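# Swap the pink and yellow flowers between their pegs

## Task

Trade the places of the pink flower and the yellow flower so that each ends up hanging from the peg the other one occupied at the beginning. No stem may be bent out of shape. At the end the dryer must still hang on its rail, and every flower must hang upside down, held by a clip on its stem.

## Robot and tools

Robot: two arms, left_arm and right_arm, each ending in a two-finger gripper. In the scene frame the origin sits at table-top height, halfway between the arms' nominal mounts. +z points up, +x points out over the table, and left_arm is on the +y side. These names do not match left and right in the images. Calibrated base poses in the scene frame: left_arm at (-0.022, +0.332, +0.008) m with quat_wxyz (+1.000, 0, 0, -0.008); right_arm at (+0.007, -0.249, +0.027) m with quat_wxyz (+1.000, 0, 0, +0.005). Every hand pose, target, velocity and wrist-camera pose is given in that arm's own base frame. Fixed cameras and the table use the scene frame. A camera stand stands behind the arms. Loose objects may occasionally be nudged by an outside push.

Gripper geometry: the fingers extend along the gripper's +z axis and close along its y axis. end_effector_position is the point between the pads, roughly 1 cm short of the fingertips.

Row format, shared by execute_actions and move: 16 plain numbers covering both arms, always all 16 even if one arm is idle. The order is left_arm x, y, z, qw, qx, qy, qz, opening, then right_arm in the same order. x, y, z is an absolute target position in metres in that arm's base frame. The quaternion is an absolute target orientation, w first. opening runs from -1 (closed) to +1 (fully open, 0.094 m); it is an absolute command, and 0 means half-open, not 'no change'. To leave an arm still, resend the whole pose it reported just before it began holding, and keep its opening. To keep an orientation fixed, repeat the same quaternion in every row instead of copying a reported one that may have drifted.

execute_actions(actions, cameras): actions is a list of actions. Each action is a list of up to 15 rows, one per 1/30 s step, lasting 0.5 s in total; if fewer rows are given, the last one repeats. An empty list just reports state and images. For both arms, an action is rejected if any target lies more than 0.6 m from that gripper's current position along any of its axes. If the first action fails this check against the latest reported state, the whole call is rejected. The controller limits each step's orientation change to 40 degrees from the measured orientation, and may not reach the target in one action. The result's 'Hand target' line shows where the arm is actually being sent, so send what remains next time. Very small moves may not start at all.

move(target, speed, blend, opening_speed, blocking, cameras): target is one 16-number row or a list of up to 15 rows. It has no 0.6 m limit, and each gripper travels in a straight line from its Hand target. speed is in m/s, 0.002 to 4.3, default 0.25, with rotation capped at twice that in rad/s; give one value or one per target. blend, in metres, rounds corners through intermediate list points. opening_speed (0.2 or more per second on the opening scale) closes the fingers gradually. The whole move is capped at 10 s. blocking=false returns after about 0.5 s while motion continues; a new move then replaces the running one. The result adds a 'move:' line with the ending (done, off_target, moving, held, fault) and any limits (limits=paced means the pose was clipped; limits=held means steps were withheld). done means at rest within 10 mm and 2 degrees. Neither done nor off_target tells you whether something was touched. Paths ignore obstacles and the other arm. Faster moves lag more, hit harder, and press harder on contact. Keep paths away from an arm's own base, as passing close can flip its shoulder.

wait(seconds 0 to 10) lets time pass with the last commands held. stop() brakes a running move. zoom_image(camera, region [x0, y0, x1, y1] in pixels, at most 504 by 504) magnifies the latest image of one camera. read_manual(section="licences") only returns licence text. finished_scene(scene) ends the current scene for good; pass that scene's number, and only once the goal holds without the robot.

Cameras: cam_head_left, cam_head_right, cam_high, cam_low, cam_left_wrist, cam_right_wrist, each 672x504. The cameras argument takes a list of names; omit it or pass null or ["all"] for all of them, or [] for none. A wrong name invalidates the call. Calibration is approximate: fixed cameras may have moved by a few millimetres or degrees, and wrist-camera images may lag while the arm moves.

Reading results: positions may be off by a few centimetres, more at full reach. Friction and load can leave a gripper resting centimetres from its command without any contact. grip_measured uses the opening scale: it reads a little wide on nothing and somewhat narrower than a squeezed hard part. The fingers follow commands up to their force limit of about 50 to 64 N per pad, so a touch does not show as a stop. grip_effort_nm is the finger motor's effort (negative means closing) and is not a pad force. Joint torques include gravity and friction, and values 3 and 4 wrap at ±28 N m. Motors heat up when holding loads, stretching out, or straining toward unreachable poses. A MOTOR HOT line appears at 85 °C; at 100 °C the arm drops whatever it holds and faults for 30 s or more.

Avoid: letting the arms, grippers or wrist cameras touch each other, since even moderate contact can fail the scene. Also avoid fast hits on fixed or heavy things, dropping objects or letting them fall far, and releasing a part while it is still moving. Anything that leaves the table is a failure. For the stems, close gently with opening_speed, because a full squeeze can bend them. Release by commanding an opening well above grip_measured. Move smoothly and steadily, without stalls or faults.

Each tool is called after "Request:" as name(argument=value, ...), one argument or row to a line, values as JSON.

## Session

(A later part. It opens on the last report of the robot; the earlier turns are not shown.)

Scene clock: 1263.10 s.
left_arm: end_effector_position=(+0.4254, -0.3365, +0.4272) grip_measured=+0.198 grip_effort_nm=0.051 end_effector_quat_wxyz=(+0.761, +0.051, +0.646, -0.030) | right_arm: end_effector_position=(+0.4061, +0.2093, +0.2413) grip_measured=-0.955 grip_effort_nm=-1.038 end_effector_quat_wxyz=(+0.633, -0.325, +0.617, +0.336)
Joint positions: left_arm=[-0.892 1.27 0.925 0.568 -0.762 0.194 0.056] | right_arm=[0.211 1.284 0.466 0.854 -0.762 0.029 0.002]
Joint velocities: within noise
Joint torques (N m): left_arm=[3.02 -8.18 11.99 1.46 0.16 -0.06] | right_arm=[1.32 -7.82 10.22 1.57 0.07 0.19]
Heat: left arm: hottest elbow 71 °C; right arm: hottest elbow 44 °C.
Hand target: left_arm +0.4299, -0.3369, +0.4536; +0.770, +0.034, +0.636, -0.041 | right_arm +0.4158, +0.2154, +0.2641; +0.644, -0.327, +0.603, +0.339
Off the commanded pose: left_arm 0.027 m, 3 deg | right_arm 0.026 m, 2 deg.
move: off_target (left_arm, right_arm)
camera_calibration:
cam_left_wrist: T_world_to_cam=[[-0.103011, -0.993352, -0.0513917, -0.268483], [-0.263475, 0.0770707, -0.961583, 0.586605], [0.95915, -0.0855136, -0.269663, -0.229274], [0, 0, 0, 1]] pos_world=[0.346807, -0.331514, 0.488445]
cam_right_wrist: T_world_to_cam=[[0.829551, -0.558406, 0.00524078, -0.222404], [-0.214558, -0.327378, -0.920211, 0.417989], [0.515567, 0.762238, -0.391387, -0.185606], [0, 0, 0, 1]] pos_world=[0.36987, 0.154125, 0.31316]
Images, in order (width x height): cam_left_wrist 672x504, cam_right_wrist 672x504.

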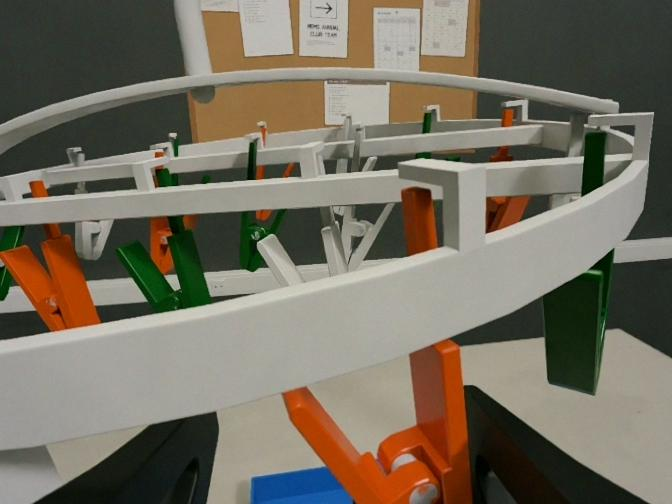

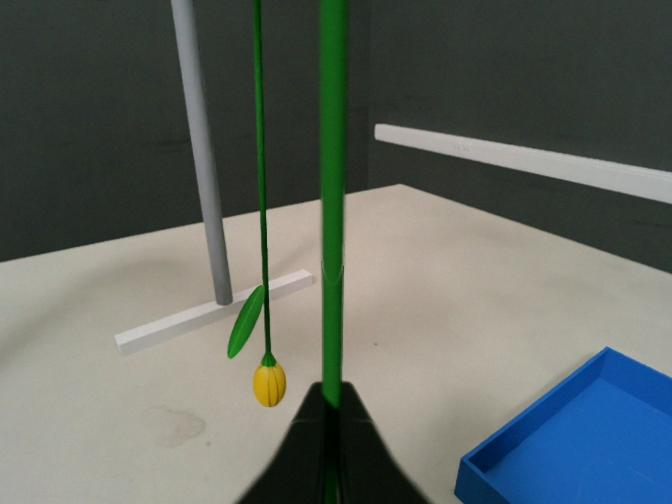

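Request:
move(
  target=[0.340,-0.338,0.462,0.770,0.034,0.636,-0.041,0.2,0.417,0.216,0.264,0.642,-0.326,0.602,0.3385,-1],
  speed=0.08,
  cameras=["cam_left_wrist","cam_right_wrist"],
)

Request:
zoom_image(
  camera="cam_left_wrist",
  region=[250, 220, 490, 400],
)

Scene clock: 1267.20 s.
left_arm: end_effector_position=(+0.3454, -0.3401, +0.4524) grip_measured=+0.198 grip_effort_nm=0.046 end_effector_quat_wxyz=(+0.764, +0.039, +0.643, -0.034) | right_arm: end_effector_position=(+0.4061, +0.2092, +0.2415) grip_measured=-0.955 grip_effort_nm=-1.038 end_effector_quat_wxyz=(+0.633, -0.325, +0.617, +0.336)
Joint positions: left_arm=[-1.072 1.145 0.874 0.568 -0.945 0.259 0.056] | right_arm=[0.211 1.283 0.466 0.854 -0.762 0.029 0.002]
Joint velocities: within noise
Joint torques (N m): left_arm=[1.96 -7.59 8.66 2.37 0.08 0.18] | right_arm=[1.14 -7.82 10.25 1.55 0.09 0.18]
Heat: left arm: hottest elbow 71 °C; right arm: hottest elbow 45 °C.
Hand target: left_arm +0.3401, -0.3380, +0.4619; +0.770, +0.034, +0.636, -0.041 | right_arm +0.4158, +0.2154, +0.2641; +0.644, -0.327, +0.603, +0.339
Off the commanded pose: left_arm 0.011 m, 1 deg | right_arm 0.026 m, 2 deg.
move: off_target (left_arm, right_arm)
camera_calibration:
cam_left_wrist: T_world_to_cam=[[-0.095224, -0.995037, -0.0288831, -0.292527], [-0.255509, 0.0524742, -0.965382, 0.580533], [0.962106, -0.0845476, -0.259238, -0.151376], [0, 0, 0, 1]] pos_world=[0.266116, -0.334337, 0.512745]
cam_right_wrist: T_world_to_cam=[[0.829507, -0.55847, 0.00548272, -0.222371], [-0.214283, -0.327314, -0.920298, 0.418067], [0.515753, 0.762219, -0.39118, -0.185607], [0, 0, 0, 1]] pos_world=[0.36977, 0.154125, 0.31336]
Images, in order (width x height): cam_left_wrist 672x504, cam_right_wrist 672x504.

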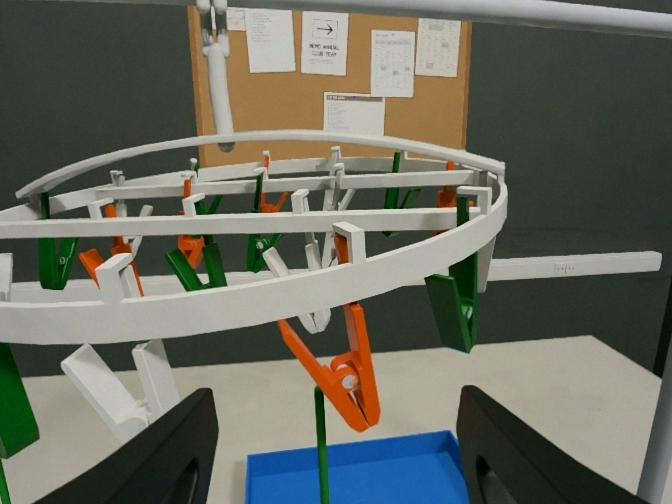

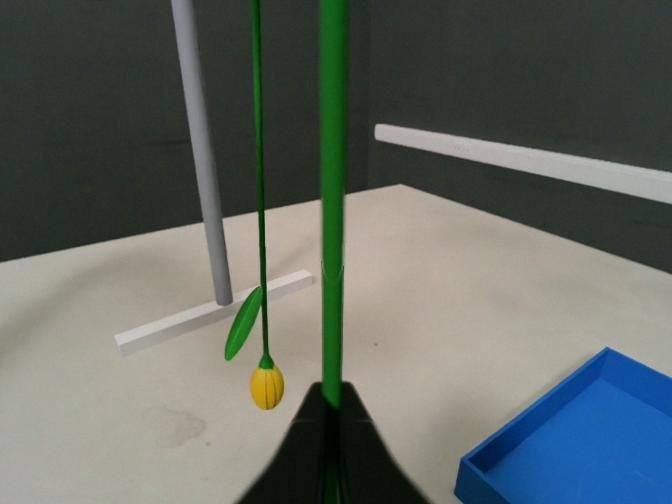

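Scaled by 2.100 from the camera's 672x504 image, which has a finer 960x720 frame.

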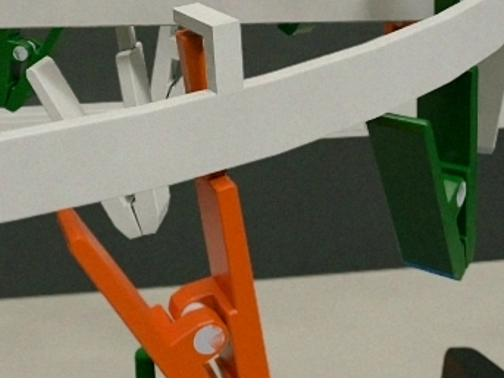

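Request:
zoom_image(
  camera="cam_left_wrist",
  region=[270, 370, 400, 470],
)

Scaled by 3.877 from the camera's 672x504 image, which has a finer 960x720 frame.

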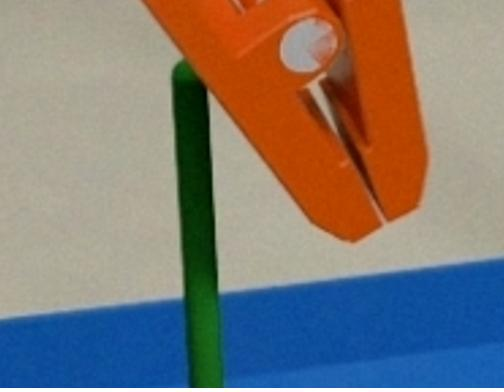

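Request:
zoom_image(
  camera="cam_left_wrist",
  region=[305, 380, 345, 410],
)

Request:
zoom_image(
  camera="cam_left_wrist",
  region=[305, 410, 345, 440],
)

Request:
zoom_image(
  camera="cam_left_wrist",
  region=[325, 360, 385, 440],
)

Request:
zoom_image(
  camera="cam_high",
  region=[330, 180, 450, 310],
)

Scaled by 12.600 from the camera's 672x504 image, which has a finer 960x720 frame.

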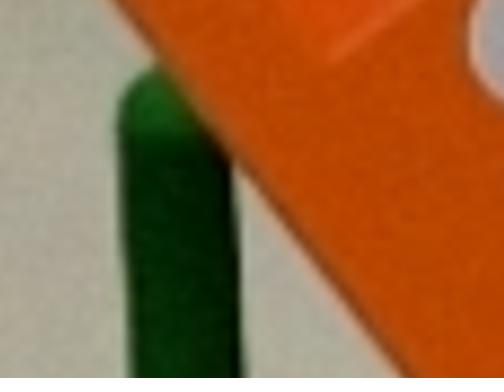

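Scaled by 12.600 from the camera's 672x504 image, which has a finer 960x720 frame.

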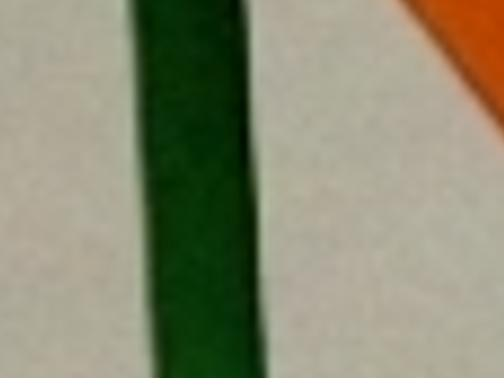

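Scaled by 6.300 from the camera's 672x504 image, which has a finer 960x720 frame.

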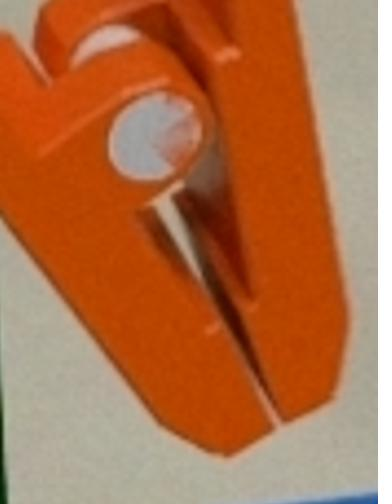

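This scene's latest camera images include none from cam_high. They are from: cam_left_wrist, cam_right_wrist. cam_high's image comes with the result of a call that names it in "cameras".

Request:
execute_actions(
  actions=[],
  cameras=["cam_high","cam_left_wrist"],
)

Request:
zoom_image(
  camera="cam_high",
  region=[330, 190, 430, 300],
)

Request:
zoom_image(
  camera="cam_high",
  region=[350, 220, 390, 265],
)

Scene clock: 1285.50 s.
left_arm: end_effector_position=(+0.3454, -0.3400, +0.4523) grip_measured=+0.198 grip_effort_nm=0.046 end_effector_quat_wxyz=(+0.764, +0.040, +0.643, -0.034) | right_arm: end_effector_position=(+0.4061, +0.2092, +0.2415) grip_measured=-0.955 grip_effort_nm=-1.038 end_effector_quat_wxyz=(+0.633, -0.325, +0.617, +0.336)
Joint positions: left_arm=[-1.072 1.145 0.874 0.568 -0.946 0.26 0.056] | right_arm=[0.211 1.283 0.466 0.854 -0.762 0.029 0.002]
Joint velocities: within noise
Joint torques (N m): left_arm=[2.02 -7.59 8.69 2.39 0.09 0.17] | right_arm=[1.38 -7.65 10.25 1.57 0.08 0.19]
Heat: left arm: hottest elbow 67 °C; right arm: hottest elbow 47 °C.
Hand target: left_arm +0.3401, -0.3379, +0.4620; +0.770, +0.034, +0.636, -0.041 | right_arm +0.4158, +0.2154, +0.2641; +0.644, -0.327, +0.603, +0.339
Tool commands: left_gripper/opening=+0.2 right_gripper/opening=-1.0
Off the commanded pose: left_arm 0.011 m, 1 deg | right_arm 0.026 m, 2 deg.
camera_calibration:
cam_left_wrist: T_world_to_cam=[[-0.09467, -0.995058, -0.0299506, -0.292235], [-0.255529, 0.0533668, -0.965327, 0.580814], [0.962155, -0.0837343, -0.259319, -0.151085], [0, 0, 0, 1]] pos_world=[0.266116, -0.334438, 0.512744]
Images, in order (width x height): cam_high 672x504, cam_left_wrist 672x504.

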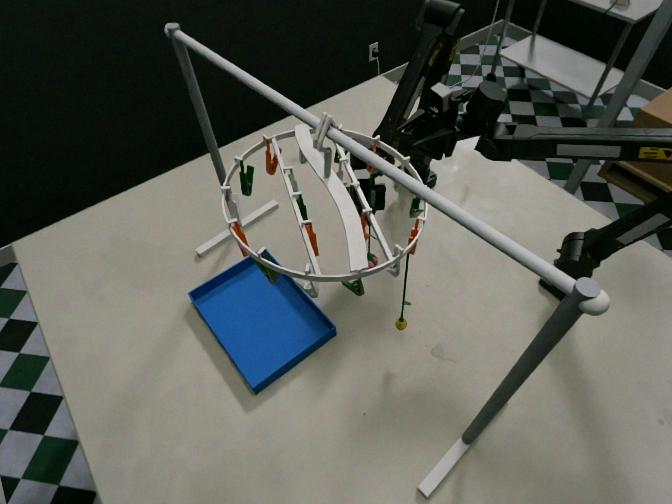

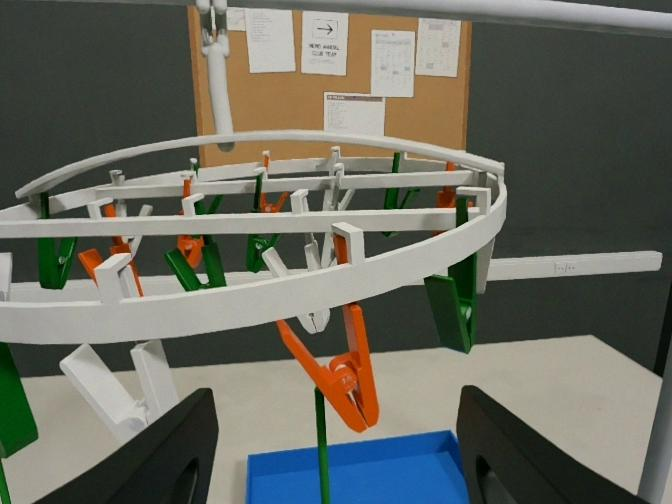

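Scaled by 4.582 from the camera's 672x504 image, which has a finer 960x720 frame.

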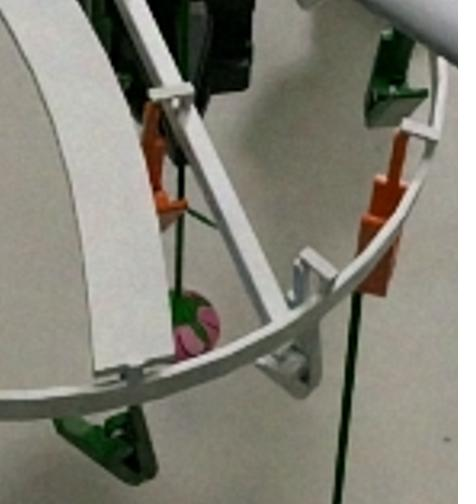

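Scaled by 11.200 from the camera's 672x504 image, which has a finer 960x720 frame.

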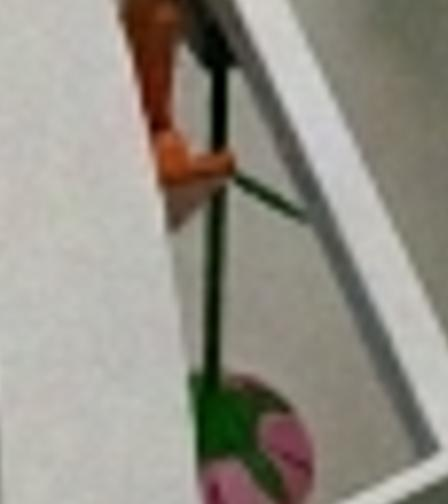

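Request:
zoom_image(
  camera="cam_high",
  region=[340, 130, 440, 220],
)

Scaled by 5.040 from the camera's 672x504 image, which has a finer 960x720 frame.

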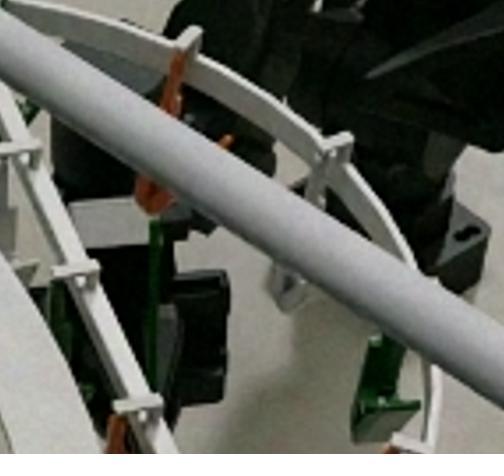

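Request:
move(
  target=[
    [0.340,-0.338,0.462,0.770,0.034,0.636,-0.041,0.2,0.414,0.217,0.230,0.639,-0.328,0.6045,0.3374,-1],
    [0.431,-0.338,0.454,0.770,0.034,0.636,-0.041,0.2,0.405,0.217,0.228,0.639,-0.328,0.6045,0.3374,-1],
  ],
  speed=0.06,
  cameras=["cam_left_wrist","cam_right_wrist"],
)

Scene clock: 1297.97 s.
left_arm: end_effector_position=(+0.4213, -0.3328, +0.4297) grip_measured=+0.198 grip_effort_nm=0.046 end_effector_quat_wxyz=(+0.762, +0.049, +0.645, -0.031) | right_arm: end_effector_position=(+0.4118, +0.2142, +0.2305) grip_measured=-0.955 grip_effort_nm=-1.033 end_effector_quat_wxyz=(+0.642, -0.328, +0.607, +0.334)
Joint positions: left_arm=[-0.894 1.254 0.915 0.568 -0.764 0.196 0.056] | right_arm=[0.222 1.358 0.466 0.957 -0.752 0.029 0.002]
Joint velocities: within noise
Joint torques (N m): left_arm=[3.19 -7 12.66 1.47 0.23 -0.07] | right_arm=[1.38 -8.35 5.24 2.52 0.09 0.1]
Heat: left arm: hottest elbow 65 °C; right arm: hottest elbow 48 °C.
Hand target: left_arm +0.4296, -0.3367, +0.4537; +0.770, +0.034, +0.636, -0.041 | right_arm +0.4050, +0.2170, +0.2280; +0.640, -0.329, +0.606, +0.338
Off the commanded pose: left_arm 0.027 m, 3 deg | right_arm 0.008 m, 1 deg.
move: off_target (left_arm)
camera_calibration:
cam_left_wrist: T_world_to_cam=[[-0.102922, -0.993499, -0.0486595, -0.266469], [-0.259871, 0.0740773, -0.962798, 0.585645], [0.960143, -0.0864477, -0.265806, -0.226676], [0, 0, 0, 1]] pos_world=[0.342408, -0.327715, 0.49064]
cam_right_wrist: T_world_to_cam=[[0.829995, -0.557236, 0.0244403, -0.22916], [-0.18865, -0.321688, -0.927862, 0.40068], [0.5249, 0.76551, -0.372122, -0.205522], [0, 0, 0, 1]] pos_world=[0.373668, 0.158526, 0.300897]
Images, in order (width x height): cam_left_wrist 672x504, cam_right_wrist 672x504.

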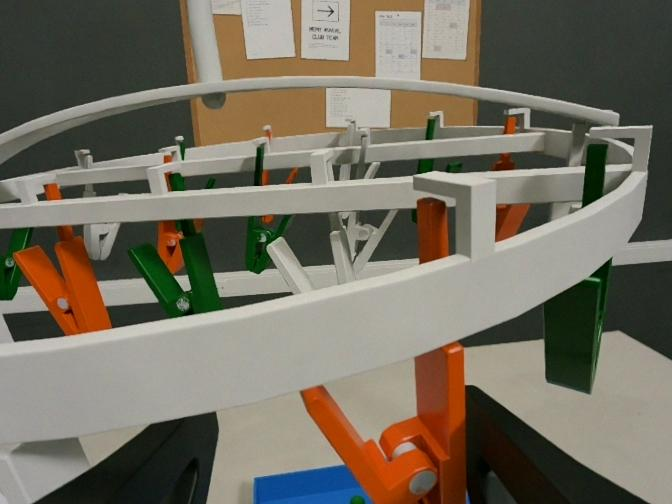

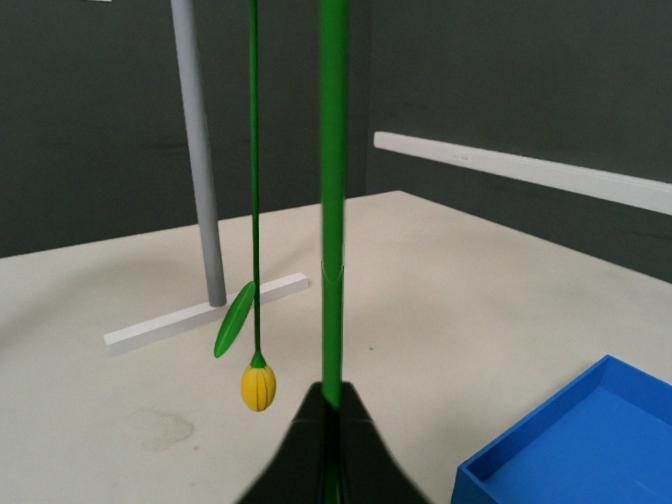

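Request:
move(
  target=[
    [0.431,-0.338,0.454,0.770,0.034,0.636,-0.041,0.2,0.395,0.214,0.215,0.639,-0.328,0.6045,0.3374,-1],
    [0.433,-0.340,0.454,0.770,0.034,0.636,-0.041,-0.85,0.395,0.214,0.215,0.639,-0.328,0.6045,0.3374,-1],
  ],
  speed=0.06,
  opening_speed=0.8,
  cameras=["cam_left_wrist","cam_right_wrist"],
)

Request:
zoom_image(
  camera="cam_left_wrist",
  region=[220, 330, 460, 504],
)

Scene clock: 1302.90 s.
left_arm: end_effector_position=(+0.4230, -0.3352, +0.4299) grip_measured=-0.541 grip_effort_nm=-1.067 end_effector_quat_wxyz=(+0.762, +0.050, +0.645, -0.031) | right_arm: end_effector_position=(+0.3990, +0.2112, +0.2226) grip_measured=-0.955 grip_effort_nm=-1.033 end_effector_quat_wxyz=(+0.646, -0.329, +0.603, +0.333)
Joint positions: left_arm=[-0.894 1.261 0.922 0.568 -0.762 0.195 0.022] | right_arm=[0.222 1.36 0.422 1.015 -0.752 0.029 0.002]
Joint velocities: within noise
Joint torques (N m): left_arm=[3.25 -7 12.6 1.48 0.2 -0.07] | right_arm=[1.32 -6.42 5.15 2.45 0.03 0.09]
Heat: left arm: hottest elbow 67 °C; right arm: hottest elbow 47 °C.
Hand target: left_arm +0.4317, -0.3388, +0.4535; +0.770, +0.034, +0.636, -0.041 | right_arm +0.3950, +0.2139, +0.2152; +0.641, -0.329, +0.606, +0.338
Off the commanded pose: left_arm 0.027 m, 3 deg | right_arm 0.009 m, 1 deg.
move: off_target (left_arm); target 2's new opening was sent with left_arm's hand 0.027 m and 3 deg from that target
camera_calibration:
cam_left_wrist: T_world_to_cam=[[-0.104621, -0.993353, -0.0480134, -0.26825], [-0.259904, 0.0739101, -0.962802, 0.586408], [0.95995, -0.0882502, -0.265909, -0.22893], [0, 0, 0, 1]] pos_world=[0.344107, -0.330012, 0.490841]
cam_right_wrist: T_world_to_cam=[[0.829383, -0.557683, 0.0333582, -0.221627], [-0.177011, -0.318944, -0.931097, 0.385556], [0.529897, 0.766332, -0.363243, -0.203636], [0, 0, 0, 1]] pos_world=[0.359967, 0.155425, 0.292414]
Images, in order (width x height): cam_left_wrist 672x504, cam_right_wrist 672x504.

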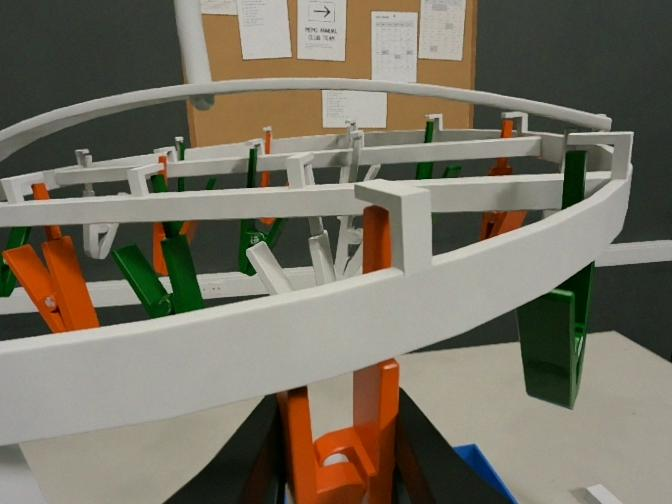

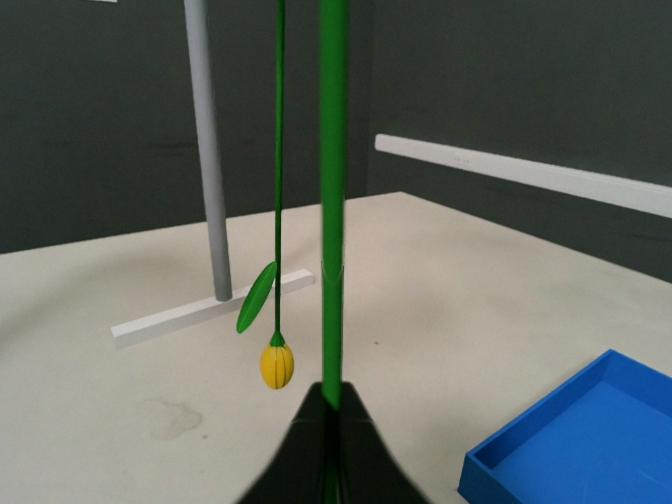

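Scaled by 2.100 from the camera's 672x504 image, which has a finer 960x720 frame.

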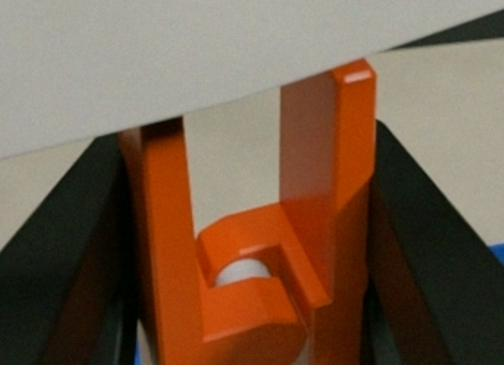

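Request:
move(
  target=[0.433,-0.340,0.454,0.770,0.034,0.636,-0.041,-0.85,0.404,0.2175,0.238,0.637,-0.328,0.607,0.3365,-1],
  speed=0.04,
  cameras=["cam_right_wrist"],
)

Request:
move(
  target=[0.433,-0.340,0.454,0.770,0.034,0.636,-0.041,-0.85,0.404,0.2175,0.250,0.637,-0.328,0.607,0.3365,-1],
  speed=0.04,
  cameras=["cam_right_wrist"],
)

Scene clock: 1308.90 s.
left_arm: end_effector_position=(+0.4230, -0.3352, +0.4299) grip_measured=-0.541 grip_effort_nm=-1.067 end_effector_quat_wxyz=(+0.762, +0.050, +0.645, -0.032) | right_arm: end_effector_position=(+0.3961, +0.2113, +0.2214) grip_measured=-0.955 grip_effort_nm=-1.033 end_effector_quat_wxyz=(+0.629, -0.324, +0.621, +0.337)
Joint positions: left_arm=[-0.894 1.261 0.922 0.568 -0.762 0.195 0.022] | right_arm=[0.224 1.317 0.422 0.92 -0.748 0.029 0.002]
Joint velocities: within noise
Joint torques (N m): left_arm=[3.19 -7.12 12.6 1.48 0.2 -0.07] | right_arm=[1.26 -7.82 8.91 1.61 0.07 0.05]
Heat: left arm: hottest elbow 68 °C; right arm: hottest elbow 46 °C.
Hand target: left_arm +0.4317, -0.3388, +0.4535; +0.770, +0.034, +0.636, -0.041 | right_arm +0.4033, +0.2172, +0.2382; +0.639, -0.329, +0.608, +0.337
Off the commanded pose: left_arm 0.027 m, 2 deg | right_arm 0.019 m, 2 deg.
move: off_target (left_arm, right_arm)
camera_calibration:
cam_right_wrist: T_world_to_cam=[[0.829539, -0.558444, -0.00210875, -0.21119], [-0.223874, -0.329089, -0.917377, 0.401643], [0.51161, 0.761473, -0.398013, -0.186594], [0, 0, 0, 1]] pos_world=[0.360571, 0.156325, 0.293746]
Images, in order (width x height): cam_right_wrist 672x504.

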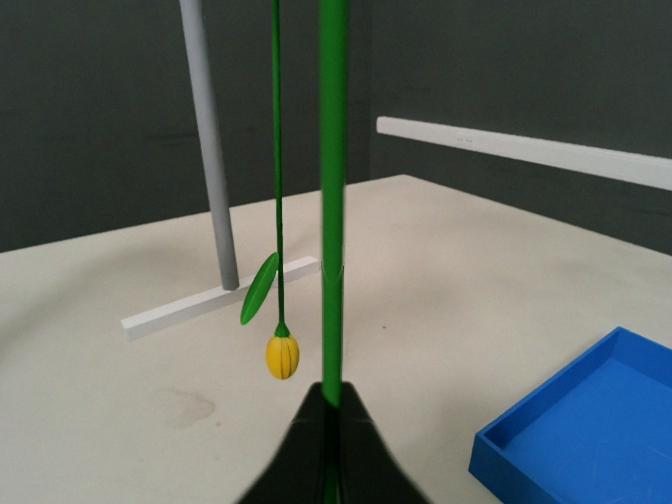

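Scene clock: 1309.87 s.
left_arm: end_effector_position=(+0.4230, -0.3352, +0.4299) grip_measured=-0.541 grip_effort_nm=-1.062 end_effector_quat_wxyz=(+0.762, +0.050, +0.645, -0.032) | right_arm: end_effector_position=(+0.3926, +0.2105, +0.2272) grip_measured=-0.955 grip_effort_nm=-1.028 end_effector_quat_wxyz=(+0.625, -0.323, +0.625, +0.338)
Joint positions: left_arm=[-0.894 1.261 0.922 0.568 -0.762 0.195 0.022] | right_arm=[0.224 1.277 0.422 0.868 -0.748 0.029 0.002]
Joint velocities: within noise
Joint torques (N m): left_arm=[3.25 -7.06 12.59 1.5 0.2 -0.07] | right_arm=[1.26 -7.47 10.06 1.52 0.07 0.04]
Heat: left arm: hottest elbow 68 °C; right arm: hottest elbow 46 °C.
Hand target: left_arm +0.4317, -0.3388, +0.4535; +0.770, +0.034, +0.636, -0.041 | right_arm +0.4027, +0.2170, +0.2502; +0.639, -0.329, +0.608, +0.337
Off the commanded pose: left_arm 0.027 m, 2 deg | right_arm 0.026 m, 3 deg.
move: off_target (left_arm, right_arm)
camera_calibration:
cam_right_wrist: T_world_to_cam=[[0.829481, -0.558431, -0.0107592, -0.20674], [-0.235129, -0.331653, -0.91363, 0.410023], [0.506631, 0.760369, -0.406403, -0.177794], [0, 0, 0, 1]] pos_world=[0.357971, 0.155725, 0.300129]
Images, in order (width x height): cam_right_wrist 672x504.

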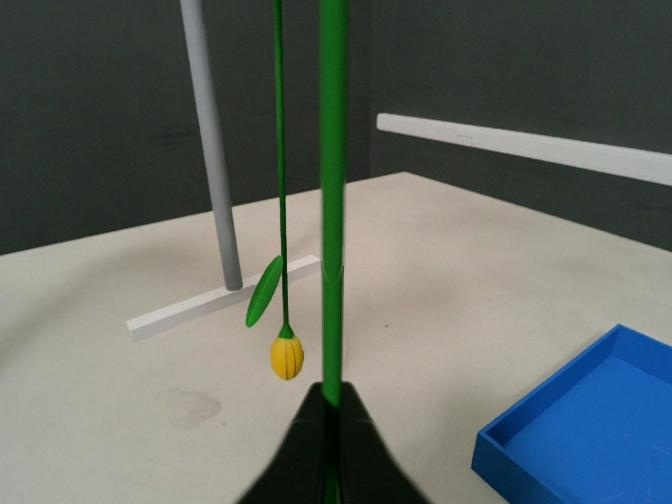

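Request:
move(
  target=[0.433,-0.340,0.454,0.770,0.034,0.636,-0.041,-0.85,0.406,0.2175,0.265,0.640,-0.327,0.604,0.3375,-1],
  speed=0.04,
  cameras=["cam_right_wrist"],
)

Scene clock: 1313.53 s.
left_arm: end_effector_position=(+0.4233, -0.3356, +0.4335) grip_measured=-0.541 grip_effort_nm=-1.067 end_effector_quat_wxyz=(+0.764, +0.048, +0.643, -0.033) | right_arm: end_effector_position=(+0.3937, +0.2107, +0.2363) grip_measured=-0.955 grip_effort_nm=-1.038 end_effector_quat_wxyz=(+0.625, -0.323, +0.626, +0.338)
Joint positions: left_arm=[-0.894 1.261 0.929 0.568 -0.762 0.195 0.022] | right_arm=[0.224 1.248 0.436 0.825 -0.748 0.029 0.002]
Joint velocities: within noise
Joint torques (N m): left_arm=[3.19 -6.95 12.25 1.48 0.2 -0.07] | right_arm=[1.14 -7.53 10.77 1.69 -0.01 0.12]
Heat: left arm: hottest elbow 68 °C; right arm: hottest elbow 46 °C.
Hand target: left_arm +0.4320, -0.3390, +0.4537; +0.770, +0.034, +0.636, -0.041 | right_arm +0.4043, +0.2168, +0.2652; +0.642, -0.328, +0.605, +0.338
Off the commanded pose: left_arm 0.023 m, 2 deg | right_arm 0.032 m, 3 deg.
move: off_target (left_arm, right_arm)
camera_calibration:
cam_right_wrist: T_world_to_cam=[[0.829459, -0.558449, -0.0114753, -0.207211], [-0.236111, -0.331927, -0.913277, 0.418947], [0.50621, 0.760236, -0.407176, -0.174395], [0, 0, 0, 1]] pos_world=[0.359072, 0.155925, 0.309228]
Images, in order (width x height): cam_right_wrist 672x504.

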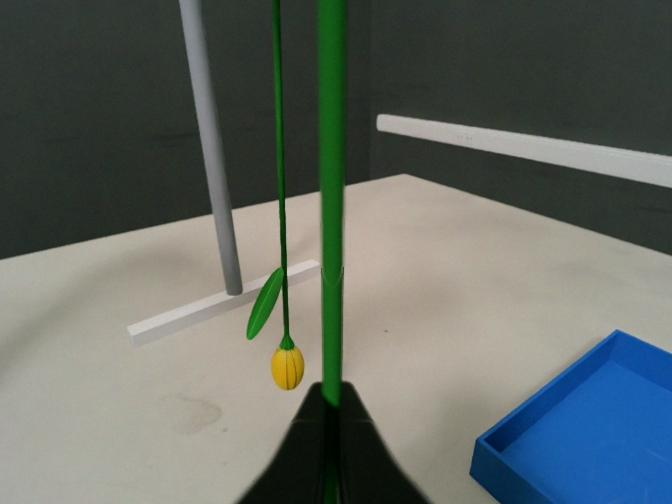

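Request:
move(
  target=[0.433,-0.340,0.454,0.770,0.034,0.636,-0.041,-0.85,0.404,0.2165,0.250,0.640,-0.327,0.604,0.3375,-1],
  speed=0.04,
  cameras=["cam_left_wrist","cam_right_wrist"],
)

Request:
zoom_image(
  camera="cam_left_wrist",
  region=[220, 330, 460, 504],
)

Scene clock: 1319.40 s.
left_arm: end_effector_position=(+0.4234, -0.3359, +0.4340) grip_measured=-0.541 grip_effort_nm=-1.067 end_effector_quat_wxyz=(+0.764, +0.048, +0.643, -0.033) | right_arm: end_effector_position=(+0.3955, +0.2111, +0.2365) grip_measured=-0.955 grip_effort_nm=-1.028 end_effector_quat_wxyz=(+0.632, -0.324, +0.619, +0.336)
Joint positions: left_arm=[-0.894 1.262 0.93 0.568 -0.762 0.195 0.022] | right_arm=[0.224 1.267 0.436 0.864 -0.748 0.029 0.002]
Joint velocities: within noise
Joint torques (N m): left_arm=[3.19 -7 12.15 1.48 0.2 -0.07] | right_arm=[1.26 -5.83 9.07 2.61 -0.03 0.12]
Heat: left arm: hottest elbow 67 °C; right arm: hottest elbow 47 °C.
Hand target: left_arm +0.4320, -0.3391, +0.4537; +0.770, +0.034, +0.636, -0.041 | right_arm +0.4034, +0.2163, +0.2500; +0.641, -0.328, +0.606, +0.338
Off the commanded pose: left_arm 0.023 m, 2 deg | right_arm 0.017 m, 2 deg.
move: off_target (left_arm, right_arm)
camera_calibration:
cam_left_wrist: T_world_to_cam=[[-0.104815, -0.993578, -0.0426273, -0.270923], [-0.255419, 0.0683209, -0.964414, 0.58744], [0.961132, -0.0901977, -0.260939, -0.231666], [0, 0, 0, 1]] pos_world=[0.344308, -0.330213, 0.494536]
cam_right_wrist: T_world_to_cam=[[0.829555, -0.558419, 0.00254245, -0.211858], [-0.21774, -0.327648, -0.919367, 0.412976], [0.514225, 0.762112, -0.393392, -0.182414], [0, 0, 0, 1]] pos_world=[0.359471, 0.156025, 0.308455]
Images, in order (width x height): cam_left_wrist 672x504, cam_right_wrist 672x504.

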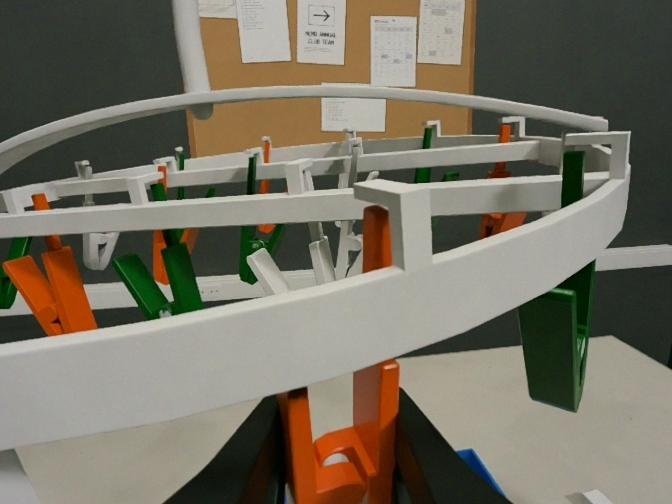

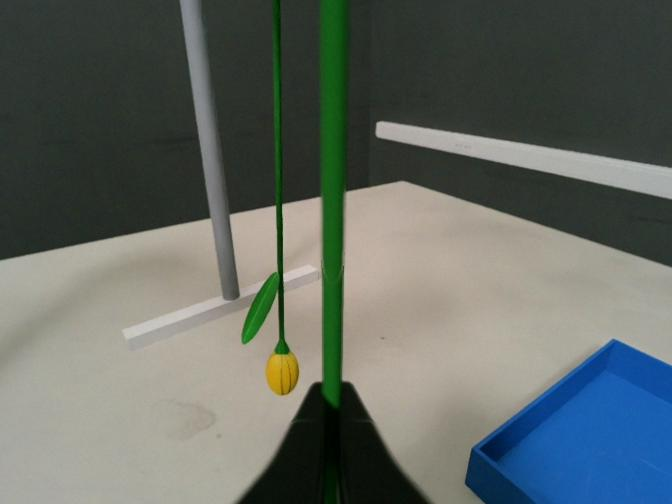

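Scaled by 2.100 from the camera's 672x504 image, which has a finer 960x720 frame.

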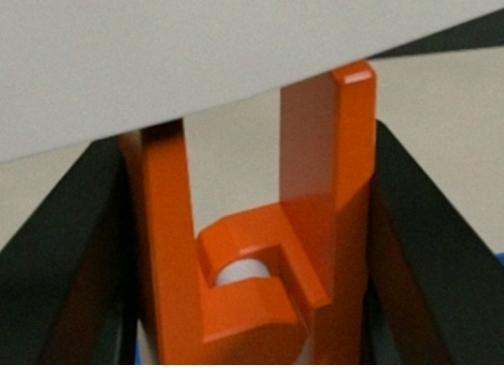

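Request:
move(
  target=[0.433,-0.340,0.454,0.770,0.034,0.636,-0.041,0.2,0.404,0.2165,0.250,0.640,-0.327,0.604,0.3375,-1],
  speed=0.04,
  opening_speed=0.8,
  cameras=["cam_left_wrist","cam_right_wrist"],
)

Request:
zoom_image(
  camera="cam_left_wrist",
  region=[220, 330, 460, 504],
)

Scene clock: 1323.37 s.
left_arm: end_effector_position=(+0.4235, -0.3360, +0.4338) grip_measured=+0.198 grip_effort_nm=0.051 end_effector_quat_wxyz=(+0.764, +0.048, +0.643, -0.033) | right_arm: end_effector_position=(+0.3955, +0.2111, +0.2368) grip_measured=-0.955 grip_effort_nm=-1.033 end_effector_quat_wxyz=(+0.632, -0.325, +0.618, +0.336)
Joint positions: left_arm=[-0.894 1.262 0.93 0.568 -0.762 0.195 0.056] | right_arm=[0.224 1.268 0.436 0.867 -0.748 0.029 0.002]
Joint velocities: within noise
Joint torques (N m): left_arm=[3.25 -7 12.18 1.47 0.19 -0.07] | right_arm=[1.03 -5.77 9.07 2.52 -0.04 0.11]
Heat: left arm: hottest elbow 67 °C; right arm: hottest elbow 47 °C.
Hand target: left_arm +0.4320, -0.3391, +0.4536; +0.770, +0.034, +0.636, -0.041 | right_arm +0.4034, +0.2163, +0.2500; +0.641, -0.328, +0.606, +0.338
Off the commanded pose: left_arm 0.023 m, 2 deg | right_arm 0.017 m, 2 deg.
move: off_target (left_arm, right_arm)
camera_calibration:
cam_left_wrist: T_world_to_cam=[[-0.104787, -0.993572, -0.0428228, -0.270942], [-0.255708, 0.0685303, -0.964322, 0.587378], [0.961058, -0.0900986, -0.261245, -0.231518], [0, 0, 0, 1]] pos_world=[0.344308, -0.330313, 0.494336]
cam_right_wrist: T_world_to_cam=[[0.829528, -0.558452, 0.00385068, -0.212165], [-0.216025, -0.327229, -0.919921, 0.412721], [0.514992, 0.762268, -0.392085, -0.182946], [0, 0, 0, 1]] pos_world=[0.359371, 0.156025, 0.308758]
Images, in order (width x height): cam_left_wrist 672x504, cam_right_wrist 672x504.

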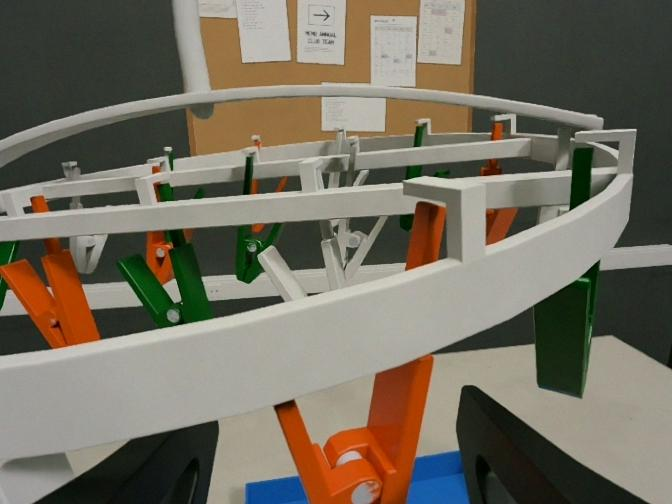

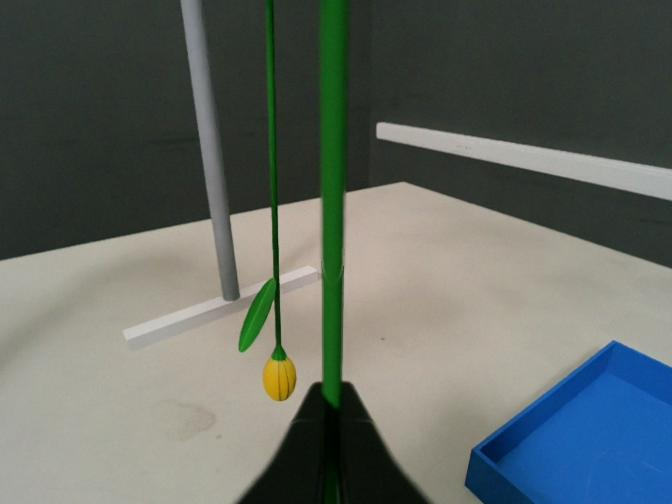

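Scaled by 2.100 from the camera's 672x504 image, which has a finer 960x720 frame.

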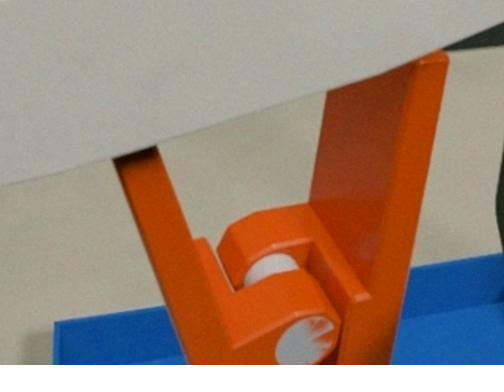

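Request:
move(
  target=[0.340,-0.338,0.465,0.770,0.034,0.636,-0.041,0.2,0.404,0.2165,0.250,0.640,-0.327,0.604,0.3375,-1],
  speed=0.06,
  cameras=["cam_left_wrist","cam_right_wrist"],
)

Request:
zoom_image(
  camera="cam_left_wrist",
  region=[270, 300, 430, 460],
)

Scene clock: 1327.23 s.
left_arm: end_effector_position=(+0.3455, -0.3399, +0.4563) grip_measured=+0.198 grip_effort_nm=0.046 end_effector_quat_wxyz=(+0.766, +0.037, +0.641, -0.036) | right_arm: end_effector_position=(+0.3955, +0.2111, +0.2369) grip_measured=-0.955 grip_effort_nm=-1.038 end_effector_quat_wxyz=(+0.632, -0.325, +0.618, +0.336)
Joint positions: left_arm=[-1.072 1.144 0.881 0.568 -0.945 0.26 0.056] | right_arm=[0.224 1.268 0.436 0.867 -0.748 0.029 0.002]
Joint velocities: within noise
Joint torques (N m): left_arm=[1.96 -7.59 8.66 2.03 0.09 0.17] | right_arm=[1.03 -5.77 9.05 2.44 -0.04 0.11]
Heat: left arm: hottest elbow 67 °C; right arm: hottest elbow 47 °C.
Hand target: left_arm +0.3402, -0.3380, +0.4648; +0.770, +0.034, +0.636, -0.041 | right_arm +0.4034, +0.2163, +0.2500; +0.641, -0.328, +0.605, +0.338
Off the commanded pose: left_arm 0.010 m, 1 deg | right_arm 0.017 m, 2 deg.
move: off_target (right_arm)
camera_calibration:
cam_left_wrist: T_world_to_cam=[[-0.0947461, -0.995237, -0.0229532, -0.295192], [-0.251892, 0.0462738, -0.966648, 0.581673], [0.963106, -0.0858044, -0.255076, -0.153116], [0, 0, 0, 1]] pos_world=[0.266017, -0.33384, 0.516442]
cam_right_wrist: T_world_to_cam=[[0.829544, -0.558426, 0.00413551, -0.212262], [-0.215694, -0.327228, -0.919999, 0.412627], [0.515104, 0.762288, -0.391899, -0.183047], [0, 0, 0, 1]] pos_world=[0.359371, 0.156025, 0.308758]
Images, in order (width x height): cam_left_wrist 672x504, cam_right_wrist 672x504.

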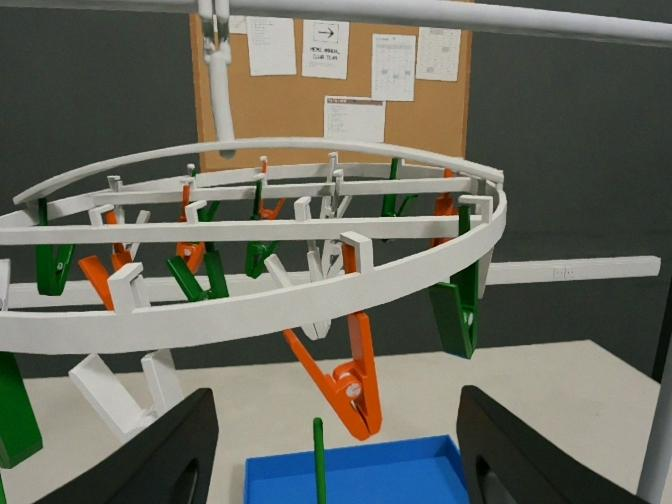

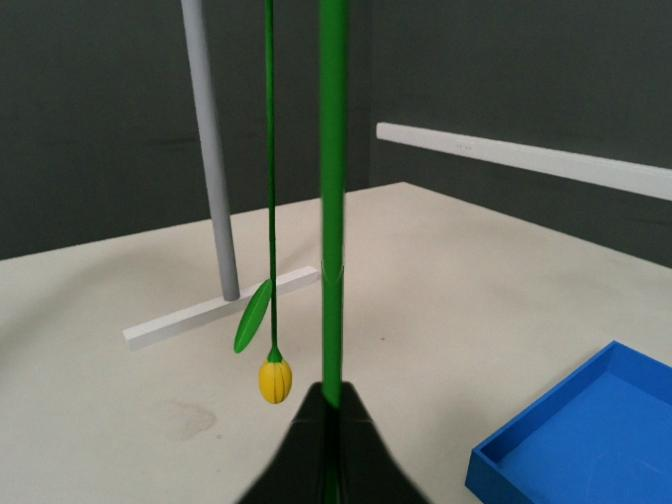

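Scaled by 3.150 from the camera's 672x504 image, which has a finer 960x720 frame.

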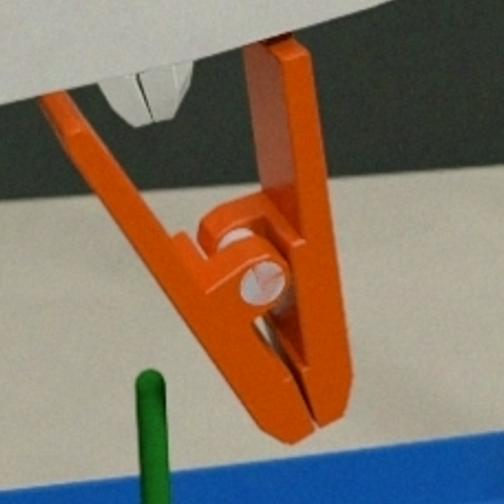

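Request:
move(
  target=[0.345,-0.282,0.465,0.7585,0.116,0.625,-0.140,0.2,0.404,0.2165,0.250,0.640,-0.327,0.604,0.3375,-1],
  speed=0.1,
  cameras=["cam_left_wrist","cam_head_left"],
)

Request:
zoom_image(
  camera="cam_left_wrist",
  region=[240, 300, 440, 500],
)

Scene clock: 1338.87 s.
left_arm: end_effector_position=(+0.3446, -0.2873, +0.4615) grip_measured=+0.198 grip_effort_nm=0.046 end_effector_quat_wxyz=(+0.758, +0.122, +0.625, -0.138) | right_arm: end_effector_position=(+0.3955, +0.2111, +0.2369) grip_measured=-0.955 grip_effort_nm=-1.028 end_effector_quat_wxyz=(+0.632, -0.325, +0.618, +0.336)
Joint positions: left_arm=[-0.88 0.906 0.755 0.367 -0.498 0.117 0.056] | right_arm=[0.224 1.268 0.436 0.867 -0.748 0.029 0.002]
Joint velocities: within noise
Joint torques (N m): left_arm=[3.25 -4.72 9.03 1.57 0.21 -0.07] | right_arm=[1.2 -5.89 9.05 2.5 -0.03 0.12]
Heat: left arm: hottest elbow 67 °C; right arm: hottest elbow 47 °C.
Hand target: left_arm +0.3450, -0.2820, +0.4649; +0.759, +0.116, +0.625, -0.140 | right_arm +0.4034, +0.2163, +0.2500; +0.641, -0.328, +0.606, +0.338
Off the commanded pose: left_arm 0.006 m, 1 deg | right_arm 0.017 m, 2 deg.
move: off_target (right_arm)
camera_calibration:
cam_left_wrist: T_world_to_cam=[[-0.354332, -0.934779, -0.025256, -0.134831], [-0.217952, 0.10882, -0.969874, 0.591732], [0.909366, -0.338153, -0.242295, -0.206301], [0, 0, 0, 1]] pos_world=[0.268797, -0.26019, 0.520515]
Images, in order (width x height): cam_head_left 672x504, cam_left_wrist 672x504.

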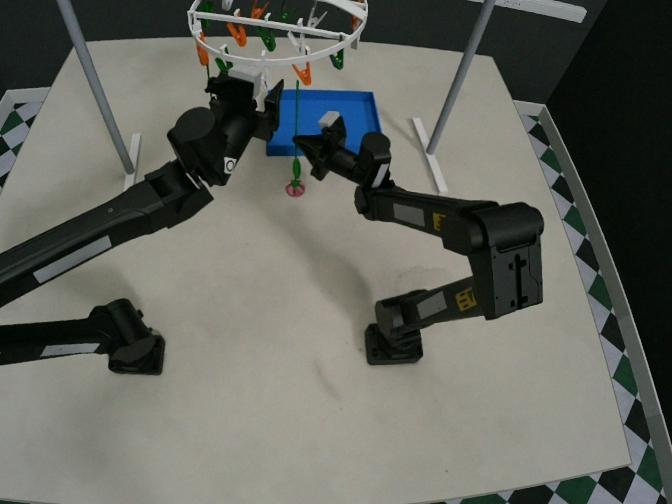

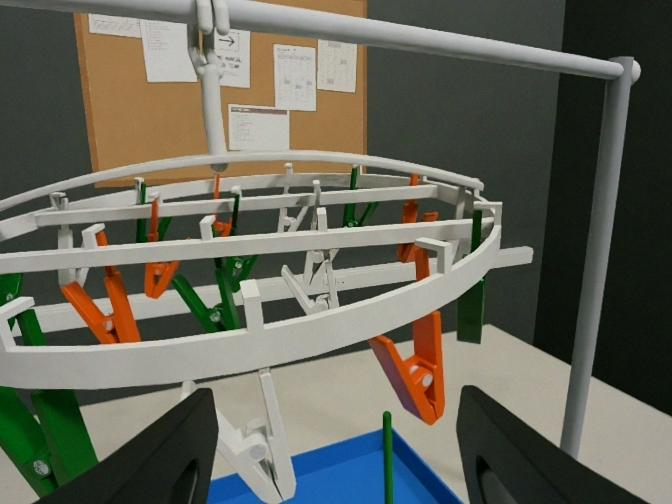

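Scaled by 2.520 from the camera's 672x504 image, which has a finer 960x720 frame.

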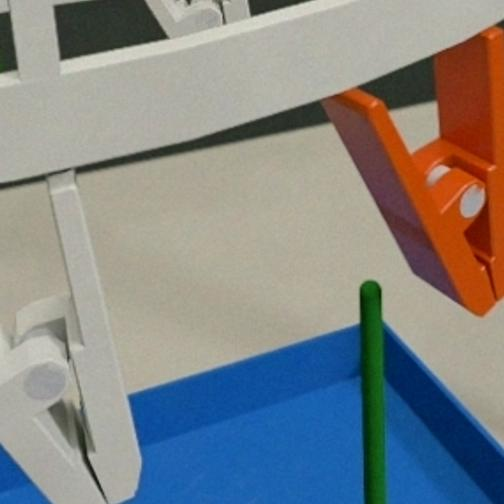

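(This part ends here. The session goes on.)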